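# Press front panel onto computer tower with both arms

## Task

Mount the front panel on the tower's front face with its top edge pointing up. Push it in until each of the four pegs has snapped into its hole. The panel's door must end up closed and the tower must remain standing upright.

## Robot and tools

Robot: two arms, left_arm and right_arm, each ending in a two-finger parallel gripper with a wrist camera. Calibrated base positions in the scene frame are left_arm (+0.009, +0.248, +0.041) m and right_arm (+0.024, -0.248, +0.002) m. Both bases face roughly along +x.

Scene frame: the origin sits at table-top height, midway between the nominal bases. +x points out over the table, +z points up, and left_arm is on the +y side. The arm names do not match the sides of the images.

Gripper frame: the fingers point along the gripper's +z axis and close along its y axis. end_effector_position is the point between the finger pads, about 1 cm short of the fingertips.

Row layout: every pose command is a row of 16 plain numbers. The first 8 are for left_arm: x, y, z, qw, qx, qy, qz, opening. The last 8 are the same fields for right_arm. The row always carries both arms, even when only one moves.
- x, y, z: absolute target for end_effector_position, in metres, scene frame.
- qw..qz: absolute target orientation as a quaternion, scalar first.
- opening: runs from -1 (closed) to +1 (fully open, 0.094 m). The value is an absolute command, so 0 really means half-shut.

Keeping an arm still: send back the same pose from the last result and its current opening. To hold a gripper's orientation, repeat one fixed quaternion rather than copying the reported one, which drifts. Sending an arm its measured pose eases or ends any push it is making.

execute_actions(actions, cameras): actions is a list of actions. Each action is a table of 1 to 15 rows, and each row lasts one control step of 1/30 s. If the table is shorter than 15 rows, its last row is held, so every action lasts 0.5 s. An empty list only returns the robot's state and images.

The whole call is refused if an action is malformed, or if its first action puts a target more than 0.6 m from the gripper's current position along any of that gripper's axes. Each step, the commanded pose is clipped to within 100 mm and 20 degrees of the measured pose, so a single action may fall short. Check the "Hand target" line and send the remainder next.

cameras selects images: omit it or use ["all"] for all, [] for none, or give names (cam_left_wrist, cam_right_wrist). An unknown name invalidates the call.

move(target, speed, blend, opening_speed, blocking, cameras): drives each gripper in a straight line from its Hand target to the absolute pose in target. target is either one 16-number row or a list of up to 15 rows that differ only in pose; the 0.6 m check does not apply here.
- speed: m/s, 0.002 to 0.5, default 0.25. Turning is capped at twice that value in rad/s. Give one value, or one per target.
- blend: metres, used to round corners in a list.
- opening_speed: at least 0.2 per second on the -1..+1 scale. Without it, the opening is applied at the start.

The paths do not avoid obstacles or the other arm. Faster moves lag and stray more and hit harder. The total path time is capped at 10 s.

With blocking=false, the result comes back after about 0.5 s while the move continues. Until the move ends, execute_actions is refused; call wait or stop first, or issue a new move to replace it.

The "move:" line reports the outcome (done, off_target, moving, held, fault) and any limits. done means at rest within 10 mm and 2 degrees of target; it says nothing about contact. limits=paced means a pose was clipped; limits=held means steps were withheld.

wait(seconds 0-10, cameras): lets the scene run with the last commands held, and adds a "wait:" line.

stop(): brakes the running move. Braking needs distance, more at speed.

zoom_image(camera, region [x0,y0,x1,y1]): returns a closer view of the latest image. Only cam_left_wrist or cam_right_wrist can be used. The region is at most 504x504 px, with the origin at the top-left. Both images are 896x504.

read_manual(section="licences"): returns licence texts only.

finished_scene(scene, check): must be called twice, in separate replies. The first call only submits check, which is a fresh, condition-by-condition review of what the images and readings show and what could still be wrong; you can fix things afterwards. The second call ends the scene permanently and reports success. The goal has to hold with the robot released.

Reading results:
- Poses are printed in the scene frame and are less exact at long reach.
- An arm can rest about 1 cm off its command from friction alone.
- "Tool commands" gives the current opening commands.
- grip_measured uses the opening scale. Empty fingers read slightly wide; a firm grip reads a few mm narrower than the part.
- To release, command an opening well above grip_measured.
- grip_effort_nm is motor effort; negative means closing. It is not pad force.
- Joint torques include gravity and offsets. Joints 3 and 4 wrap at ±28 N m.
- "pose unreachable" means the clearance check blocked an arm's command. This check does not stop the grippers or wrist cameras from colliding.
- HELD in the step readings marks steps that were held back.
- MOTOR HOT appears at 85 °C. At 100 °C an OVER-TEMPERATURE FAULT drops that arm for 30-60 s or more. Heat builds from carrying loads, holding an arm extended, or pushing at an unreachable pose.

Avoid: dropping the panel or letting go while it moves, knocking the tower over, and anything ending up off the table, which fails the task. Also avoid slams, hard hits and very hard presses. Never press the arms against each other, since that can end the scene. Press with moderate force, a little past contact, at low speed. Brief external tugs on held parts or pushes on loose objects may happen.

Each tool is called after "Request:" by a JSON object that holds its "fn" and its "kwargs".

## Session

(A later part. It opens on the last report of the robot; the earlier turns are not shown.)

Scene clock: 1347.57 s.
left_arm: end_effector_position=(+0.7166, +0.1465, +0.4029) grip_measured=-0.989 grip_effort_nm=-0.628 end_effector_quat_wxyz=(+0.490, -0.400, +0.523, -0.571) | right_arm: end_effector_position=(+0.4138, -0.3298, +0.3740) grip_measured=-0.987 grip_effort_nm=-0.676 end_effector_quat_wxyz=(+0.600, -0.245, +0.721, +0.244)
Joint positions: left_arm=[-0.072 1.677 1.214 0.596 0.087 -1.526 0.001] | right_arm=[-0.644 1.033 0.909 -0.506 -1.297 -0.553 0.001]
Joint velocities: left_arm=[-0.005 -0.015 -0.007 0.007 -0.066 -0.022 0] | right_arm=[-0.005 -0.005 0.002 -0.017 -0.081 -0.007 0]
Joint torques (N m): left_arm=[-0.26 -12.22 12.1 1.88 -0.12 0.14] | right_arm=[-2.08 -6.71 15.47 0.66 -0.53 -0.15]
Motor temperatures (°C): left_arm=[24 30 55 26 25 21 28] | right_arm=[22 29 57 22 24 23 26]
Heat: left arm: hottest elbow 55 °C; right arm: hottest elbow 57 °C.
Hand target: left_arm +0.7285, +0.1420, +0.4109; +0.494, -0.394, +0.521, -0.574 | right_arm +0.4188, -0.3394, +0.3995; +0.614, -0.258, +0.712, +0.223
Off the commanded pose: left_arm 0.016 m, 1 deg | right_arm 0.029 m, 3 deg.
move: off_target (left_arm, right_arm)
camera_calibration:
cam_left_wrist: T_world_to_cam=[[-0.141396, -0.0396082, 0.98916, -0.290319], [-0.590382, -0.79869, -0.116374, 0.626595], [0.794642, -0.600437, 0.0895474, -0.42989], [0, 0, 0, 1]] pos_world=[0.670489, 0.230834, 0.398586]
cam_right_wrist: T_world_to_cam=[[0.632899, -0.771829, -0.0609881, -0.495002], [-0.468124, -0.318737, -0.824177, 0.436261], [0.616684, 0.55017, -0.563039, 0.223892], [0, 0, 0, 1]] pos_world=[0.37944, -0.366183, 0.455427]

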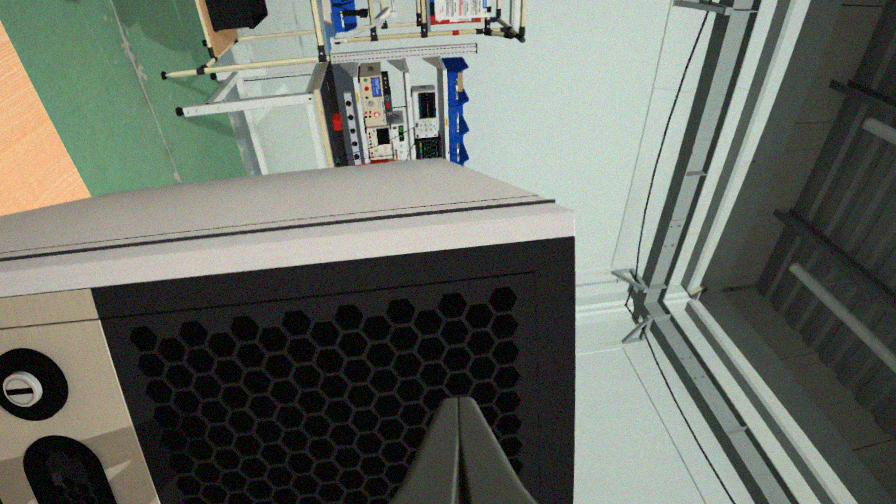

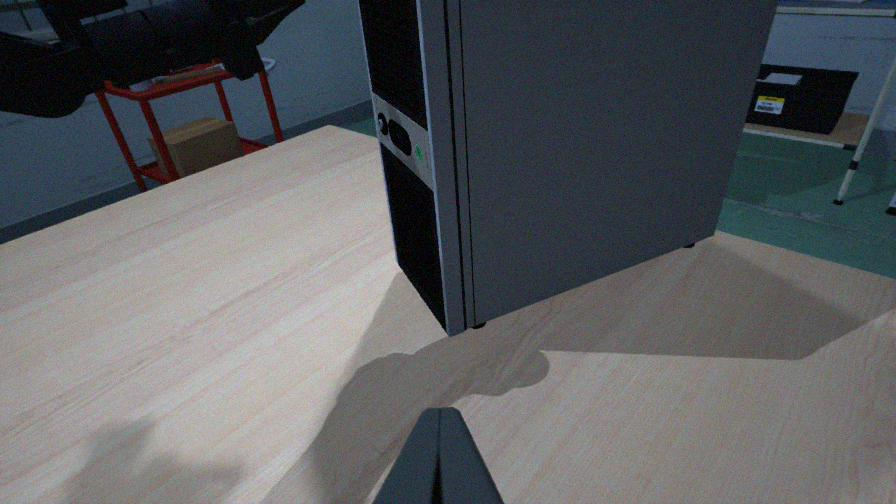

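Request:
{"fn": "move", "kwargs": {"target": [0.84,0.085,0.415,0.4939,-0.3948,0.5211,-0.5738,-1,0.42,-0.34,0.40,0.613,-0.259,0.712,0.223,-1], "speed": 0.06}}

Request:
{"fn": "move", "kwargs": {"target": [[0.74,0.13,0.415,0.4939,-0.3948,0.5211,-0.5738,-1,0.42,-0.34,0.40,0.613,-0.259,0.712,0.223,-1],[0.62,0.29,0.41,0.6209,0.379,0.4764,-0.4939,-1,0.42,-0.34,0.40,0.613,-0.259,0.712,0.223,-1],[0.69,0.33,0.36,0.6209,0.379,0.4764,-0.4939,-1,0.42,-0.34,0.40,0.613,-0.259,0.712,0.223,-1]]}}

Scene clock: 1356.77 s.
left_arm: end_effector_position=(+0.8085, +0.1253, +0.4073) grip_measured=-0.989 grip_effort_nm=-0.628 end_effector_quat_wxyz=(+0.501, -0.418, +0.514, -0.557) | right_arm: end_effector_position=(+0.4138, -0.3298, +0.3740) grip_measured=-0.987 grip_effort_nm=-0.672 end_effector_quat_wxyz=(+0.600, -0.245, +0.721, +0.244)
Joint positions: left_arm=[-0.101 1.892 1.54 0.474 0.005 -1.522 0.001] | right_arm=[-0.644 1.033 0.909 -0.506 -1.297 -0.553 0.001]
Joint velocities: left_arm=[0.005 -0.005 -0.007 0.007 0.051 -0.037 0.001] | right_arm=[0.005 -0.005 -0.012 0.002 -0.066 -0.007 -0.001]
Joint torques (N m): left_arm=[-2.78 -11.69 17.29 1.77 0.81 0.19] | right_arm=[-2.49 -6.12 15.47 0.69 -0.53 -0.18]
Motor temperatures (°C): left_arm=[24 30 55 26 25 22 28] | right_arm=[22 29 57 22 24 23 26]
Heat: left arm: hottest elbow 55 °C; right arm: hottest elbow 57 °C.
Hand target: left_arm +0.8316, +0.0874, +0.4112; +0.494, -0.395, +0.521, -0.573 | right_arm +0.4188, -0.3394, +0.3995; +0.614, -0.258, +0.712, +0.223
Off the commanded pose: left_arm 0.052 m, 3 deg | right_arm 0.029 m, 3 deg.
move: off_target (left_arm, right_arm)
camera_calibration:
cam_left_wrist: T_world_to_cam=[[-0.127339, -0.0415749, 0.990988, -0.294362], [-0.549326, -0.828939, -0.105363, 0.630519], [0.825849, -0.557792, 0.0827181, -0.543858], [0, 0, 0, 1]] pos_world=[0.758021, 0.207065, 0.403129]
cam_right_wrist: T_world_to_cam=[[0.632899, -0.771829, -0.0609881, -0.495002], [-0.468124, -0.318737, -0.824177, 0.436261], [0.616684, 0.55017, -0.563039, 0.223892], [0, 0, 0, 1]] pos_world=[0.37944, -0.366183, 0.455427]

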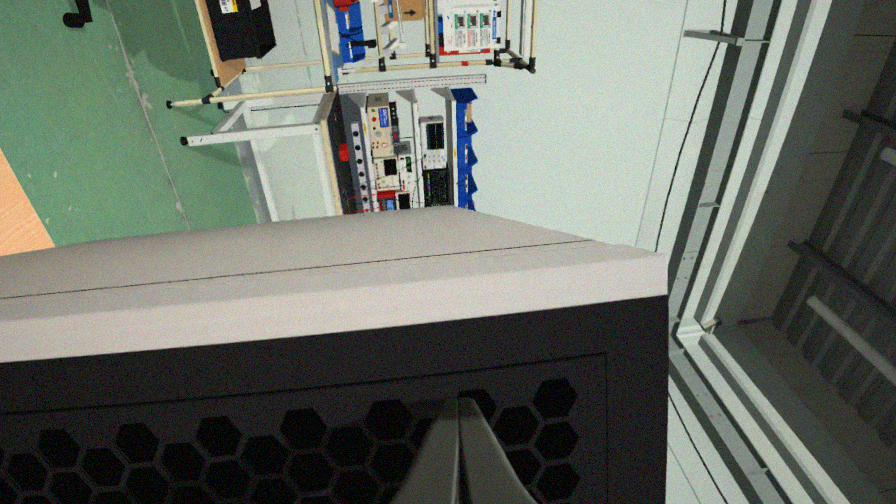

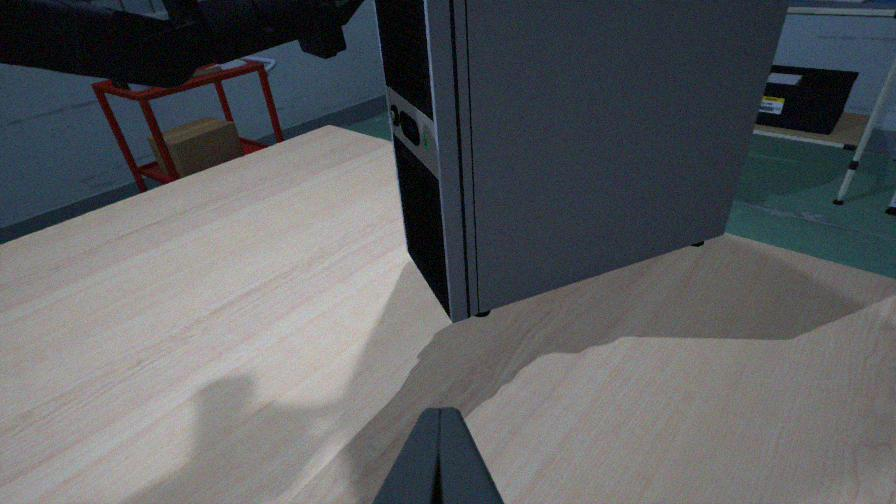

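Scene clock: 1361.87 s.
left_arm: end_effector_position=(+0.6819, +0.3232, +0.3578) grip_measured=-0.989 grip_effort_nm=-0.618 end_effector_quat_wxyz=(+0.630, +0.327, +0.564, -0.422) | right_arm: end_effector_position=(+0.4138, -0.3298, +0.3740) grip_measured=-0.987 grip_effort_nm=-0.676 end_effector_quat_wxyz=(+0.600, -0.245, +0.721, +0.244)
Joint positions: left_arm=[0.414 2.105 1.571 1.571 1.395 -1.095 0.001] | right_arm=[-0.644 1.033 0.909 -0.506 -1.297 -0.553 0.001]
Joint velocities: left_arm=[0.005 -0.024 -0.002 0.002 -0.007 -0.007 0] | right_arm=[-0.005 -0.005 0.012 -0.002 -0.051 -0.022 0]
Joint torques (N m): left_arm=[0.26 -16.79 9.92 1.05 -0.68 -0.08] | right_arm=[-2.55 -6.3 15.46 0.64 -0.54 -0.16]
Motor temperatures (°C): left_arm=[24 30 54 26 25 22 28] | right_arm=[22 29 57 22 24 23 26]
Heat: left arm: hottest elbow 54 °C; right arm: hottest elbow 57 °C.
Hand target: left_arm +0.6870, +0.3276, +0.3639; +0.635, +0.334, +0.559, -0.416 | right_arm +0.4188, -0.3394, +0.3995; +0.614, -0.258, +0.712, +0.223
Off the commanded pose: left_arm 0.011 m, 14 deg | right_arm 0.029 m, 3 deg.
joint sent to its limit (left arm) — joint 4 (wrist pitch), upper limit. The joint targets are off in position and orientation.
move: off_target (left_arm, right_arm)
camera_calibration:
cam_left_wrist: T_world_to_cam=[[-0.899591, -0.433458, 0.0533843, 0.735488], [-0.168504, 0.231715, -0.958078, 0.422476], [0.402917, -0.870875, -0.281489, 0.195083], [0, 0, 0, 1]] pos_world=[0.654226, 0.390801, 0.420415]
cam_right_wrist: T_world_to_cam=[[0.632899, -0.771829, -0.0609881, -0.495002], [-0.468124, -0.318737, -0.824177, 0.436261], [0.616684, 0.55017, -0.563039, 0.223892], [0, 0, 0, 1]] pos_world=[0.37944, -0.366183, 0.455427]

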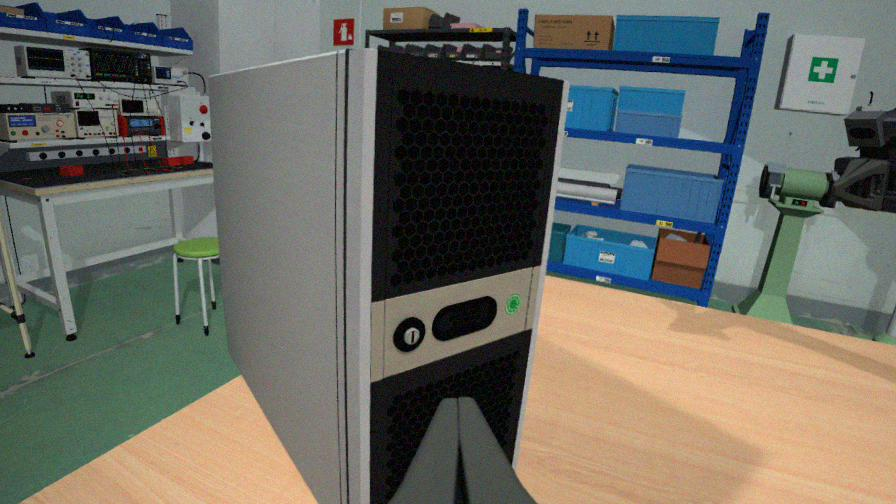

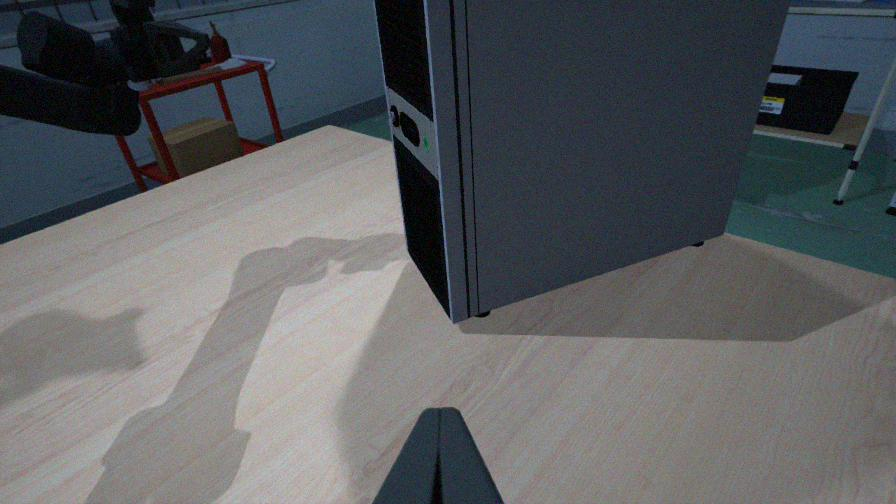

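Request:
{"fn": "zoom_image", "kwargs": {"camera": "cam_left_wrist", "region": [300, 40, 450, 190]}}

Request:
{"fn": "zoom_image", "kwargs": {"camera": "cam_left_wrist", "region": [290, 350, 440, 500]}}

Request:
{"fn": "zoom_image", "kwargs": {"camera": "cam_right_wrist", "region": [400, 0, 520, 330]}}

Scaled by 3.360 from the camera's 896x504 image, which has a finer 1280x720 frame.

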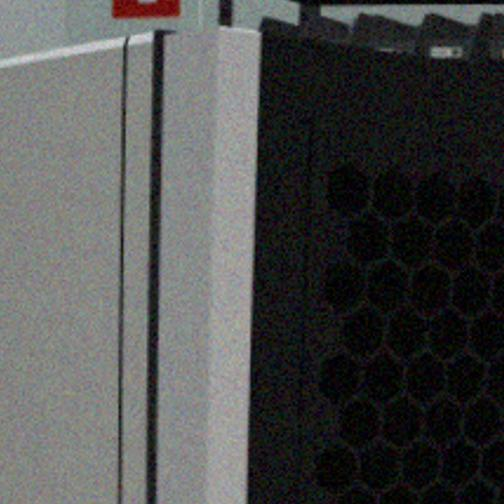

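Scaled by 3.360 from the camera's 896x504 image, which has a finer 1280x720 frame.

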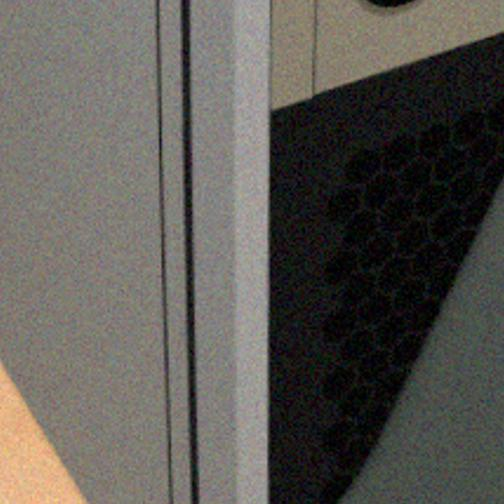

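Scaled by 1.527 from the camera's 896x504 image, which has a finer 1280x720 frame.

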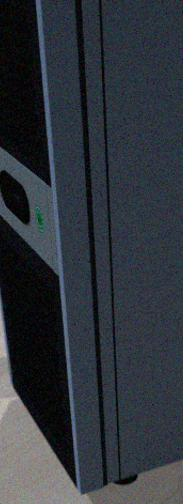

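Request:
{"fn": "move", "kwargs": {"target": [[0.55,0.36,0.36,0.6209,0.379,0.4764,-0.4939,-1,0.50,-0.40,0.40,0.613,-0.259,0.712,0.223,-1],[0.42,0.34,0.33,0.66,0,0.75,0,-1,0.69,-0.40,0.36,0.6209,-0.379,0.4764,0.4939,-1]], "cameras": ["cam_right_wrist"]}}

Scene clock: 1378.70 s.
left_arm: end_effector_position=(+0.4199, +0.3411, +0.3289) grip_measured=-0.989 grip_effort_nm=-0.618 end_effector_quat_wxyz=(+0.656, -0.002, +0.755, +0.003) | right_arm: end_effector_position=(+0.6811, -0.4025, +0.3417) grip_measured=-0.987 grip_effort_nm=-0.676 end_effector_quat_wxyz=(+0.592, -0.337, +0.625, +0.380)
Joint positions: left_arm=[0.416 0.868 0.491 0.228 0.356 0.054 0.001] | right_arm=[-0.498 1.914 1.684 -0.272 -1.551 -0.426 0.001]
Joint velocities: left_arm=[-0.005 0.005 -0.007 -0.007 -0.022 -0.007 0] | right_arm=[-0.015 0.005 -0.002 -0.027 -0.007 -0.007 0]
Joint torques (N m): left_arm=[-0.67 -2.9 8.84 1.81 -0.08 0.14] | right_arm=[-0.32 -18.14 14.97 0.99 -0.48 0.09]
Motor temperatures (°C): left_arm=[24 30 51 26 25 21 27] | right_arm=[22 29 58 22 24 23 26]
Heat: left arm: hottest elbow 51 °C; right arm: hottest elbow 58 °C.
Hand target: left_arm +0.4190, +0.3379, +0.3298; +0.656, +0.004, +0.755, +0.005 | right_arm +0.6899, -0.3986, +0.3631; +0.598, -0.354, +0.615, +0.373
Off the commanded pose: left_arm 0.002 m, 1 deg | right_arm 0.020 m, 22 deg; orientation clipped.
joint sent to its limit (right arm) — joint 5 (wrist yaw), lower limit. The joint targets are off in orientation, not in position.
move: off_target (right_arm); limits=paced
camera_calibration:
cam_right_wrist: T_world_to_cam=[[0.863561, -0.49762, -0.0814652, -0.762036], [-0.280242, -0.339322, -0.897956, 0.400574], [0.419198, 0.79827, -0.432479, 0.270596], [0, 0, 0, 1]] pos_world=[0.656889, -0.459289, 0.414646]
Images, in order (width x height): cam_right_wrist 896x504.

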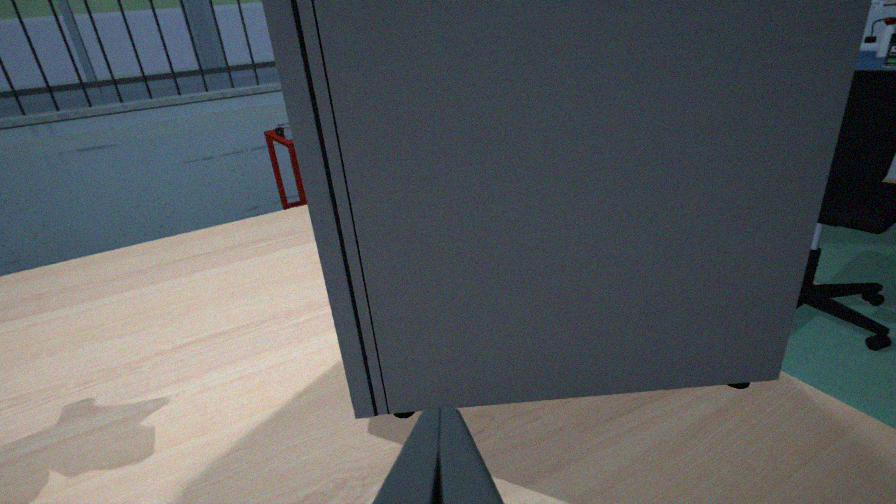

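Request:
{"fn": "zoom_image", "kwargs": {"camera": "cam_right_wrist", "region": [250, 0, 370, 120]}}

Request:
{"fn": "zoom_image", "kwargs": {"camera": "cam_right_wrist", "region": [310, 310, 430, 430]}}

Scaled by 4.200 from the camera's 896x504 image, which has a finer 1280x720 frame.

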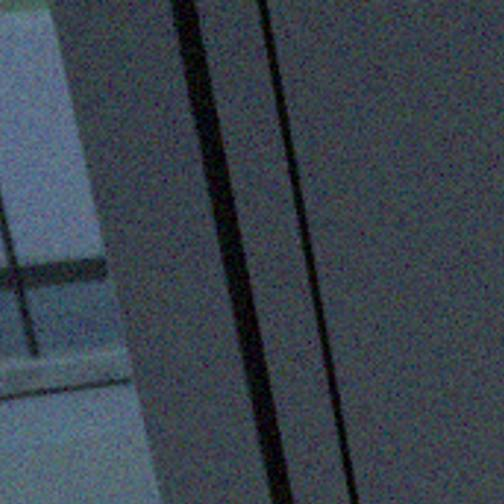

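Scaled by 4.200 from the camera's 896x504 image, which has a finer 1280x720 frame.

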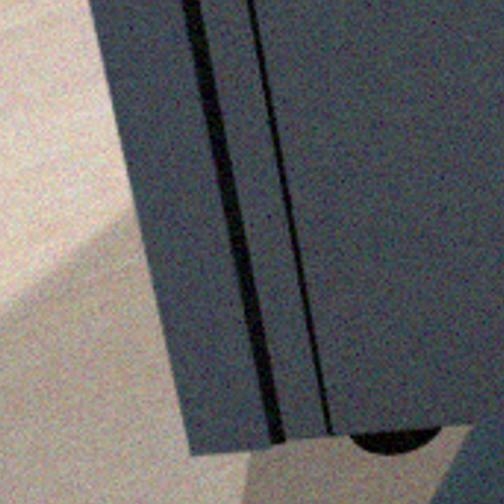

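Request:
{"fn": "finished_scene", "kwargs": {"scene": 2, "check": "Seam/rail ratio at the four corners: left top 0.19, left bottom 0.15, right top 0.18, right bottom 0.17, which matches the seated value from scene 1 (0.17-0.2). Panel is top end up. Door outline looks flush in the left view. Tower stands upright on its feet, on the table. The clicks themselves cannot be seen, so a peg short by under a millimetre would not show."}}

This call ended nothing. Check each condition that your pictures could not show: look closer or test it, and mend what is not met. Then call finished_scene again.

Request:
{"fn": "finished_scene", "kwargs": {"scene": 2, "check": "Seam/rail ratios at all four corners are 0.15-0.19, uniform and as in the seated scene 1. Door shut flush, top end up, tower upright, both arms clear and at rest. The clicks are inferred from the seams only."}}

This call ended nothing: the second call must come in a later reply.

Request:
{"fn": "finished_scene", "kwargs": {"scene": 2, "check": "Seam/rail ratios at all four corners are 0.15-0.19, uniform and as in the seated scene 1. Door shut flush in the left view, top end up, tower upright on its feet, both arms clear and at rest. The clicks are inferred from the seams; a sub-millimetre shortfall would not show."}}

The scene is finished: the task was done.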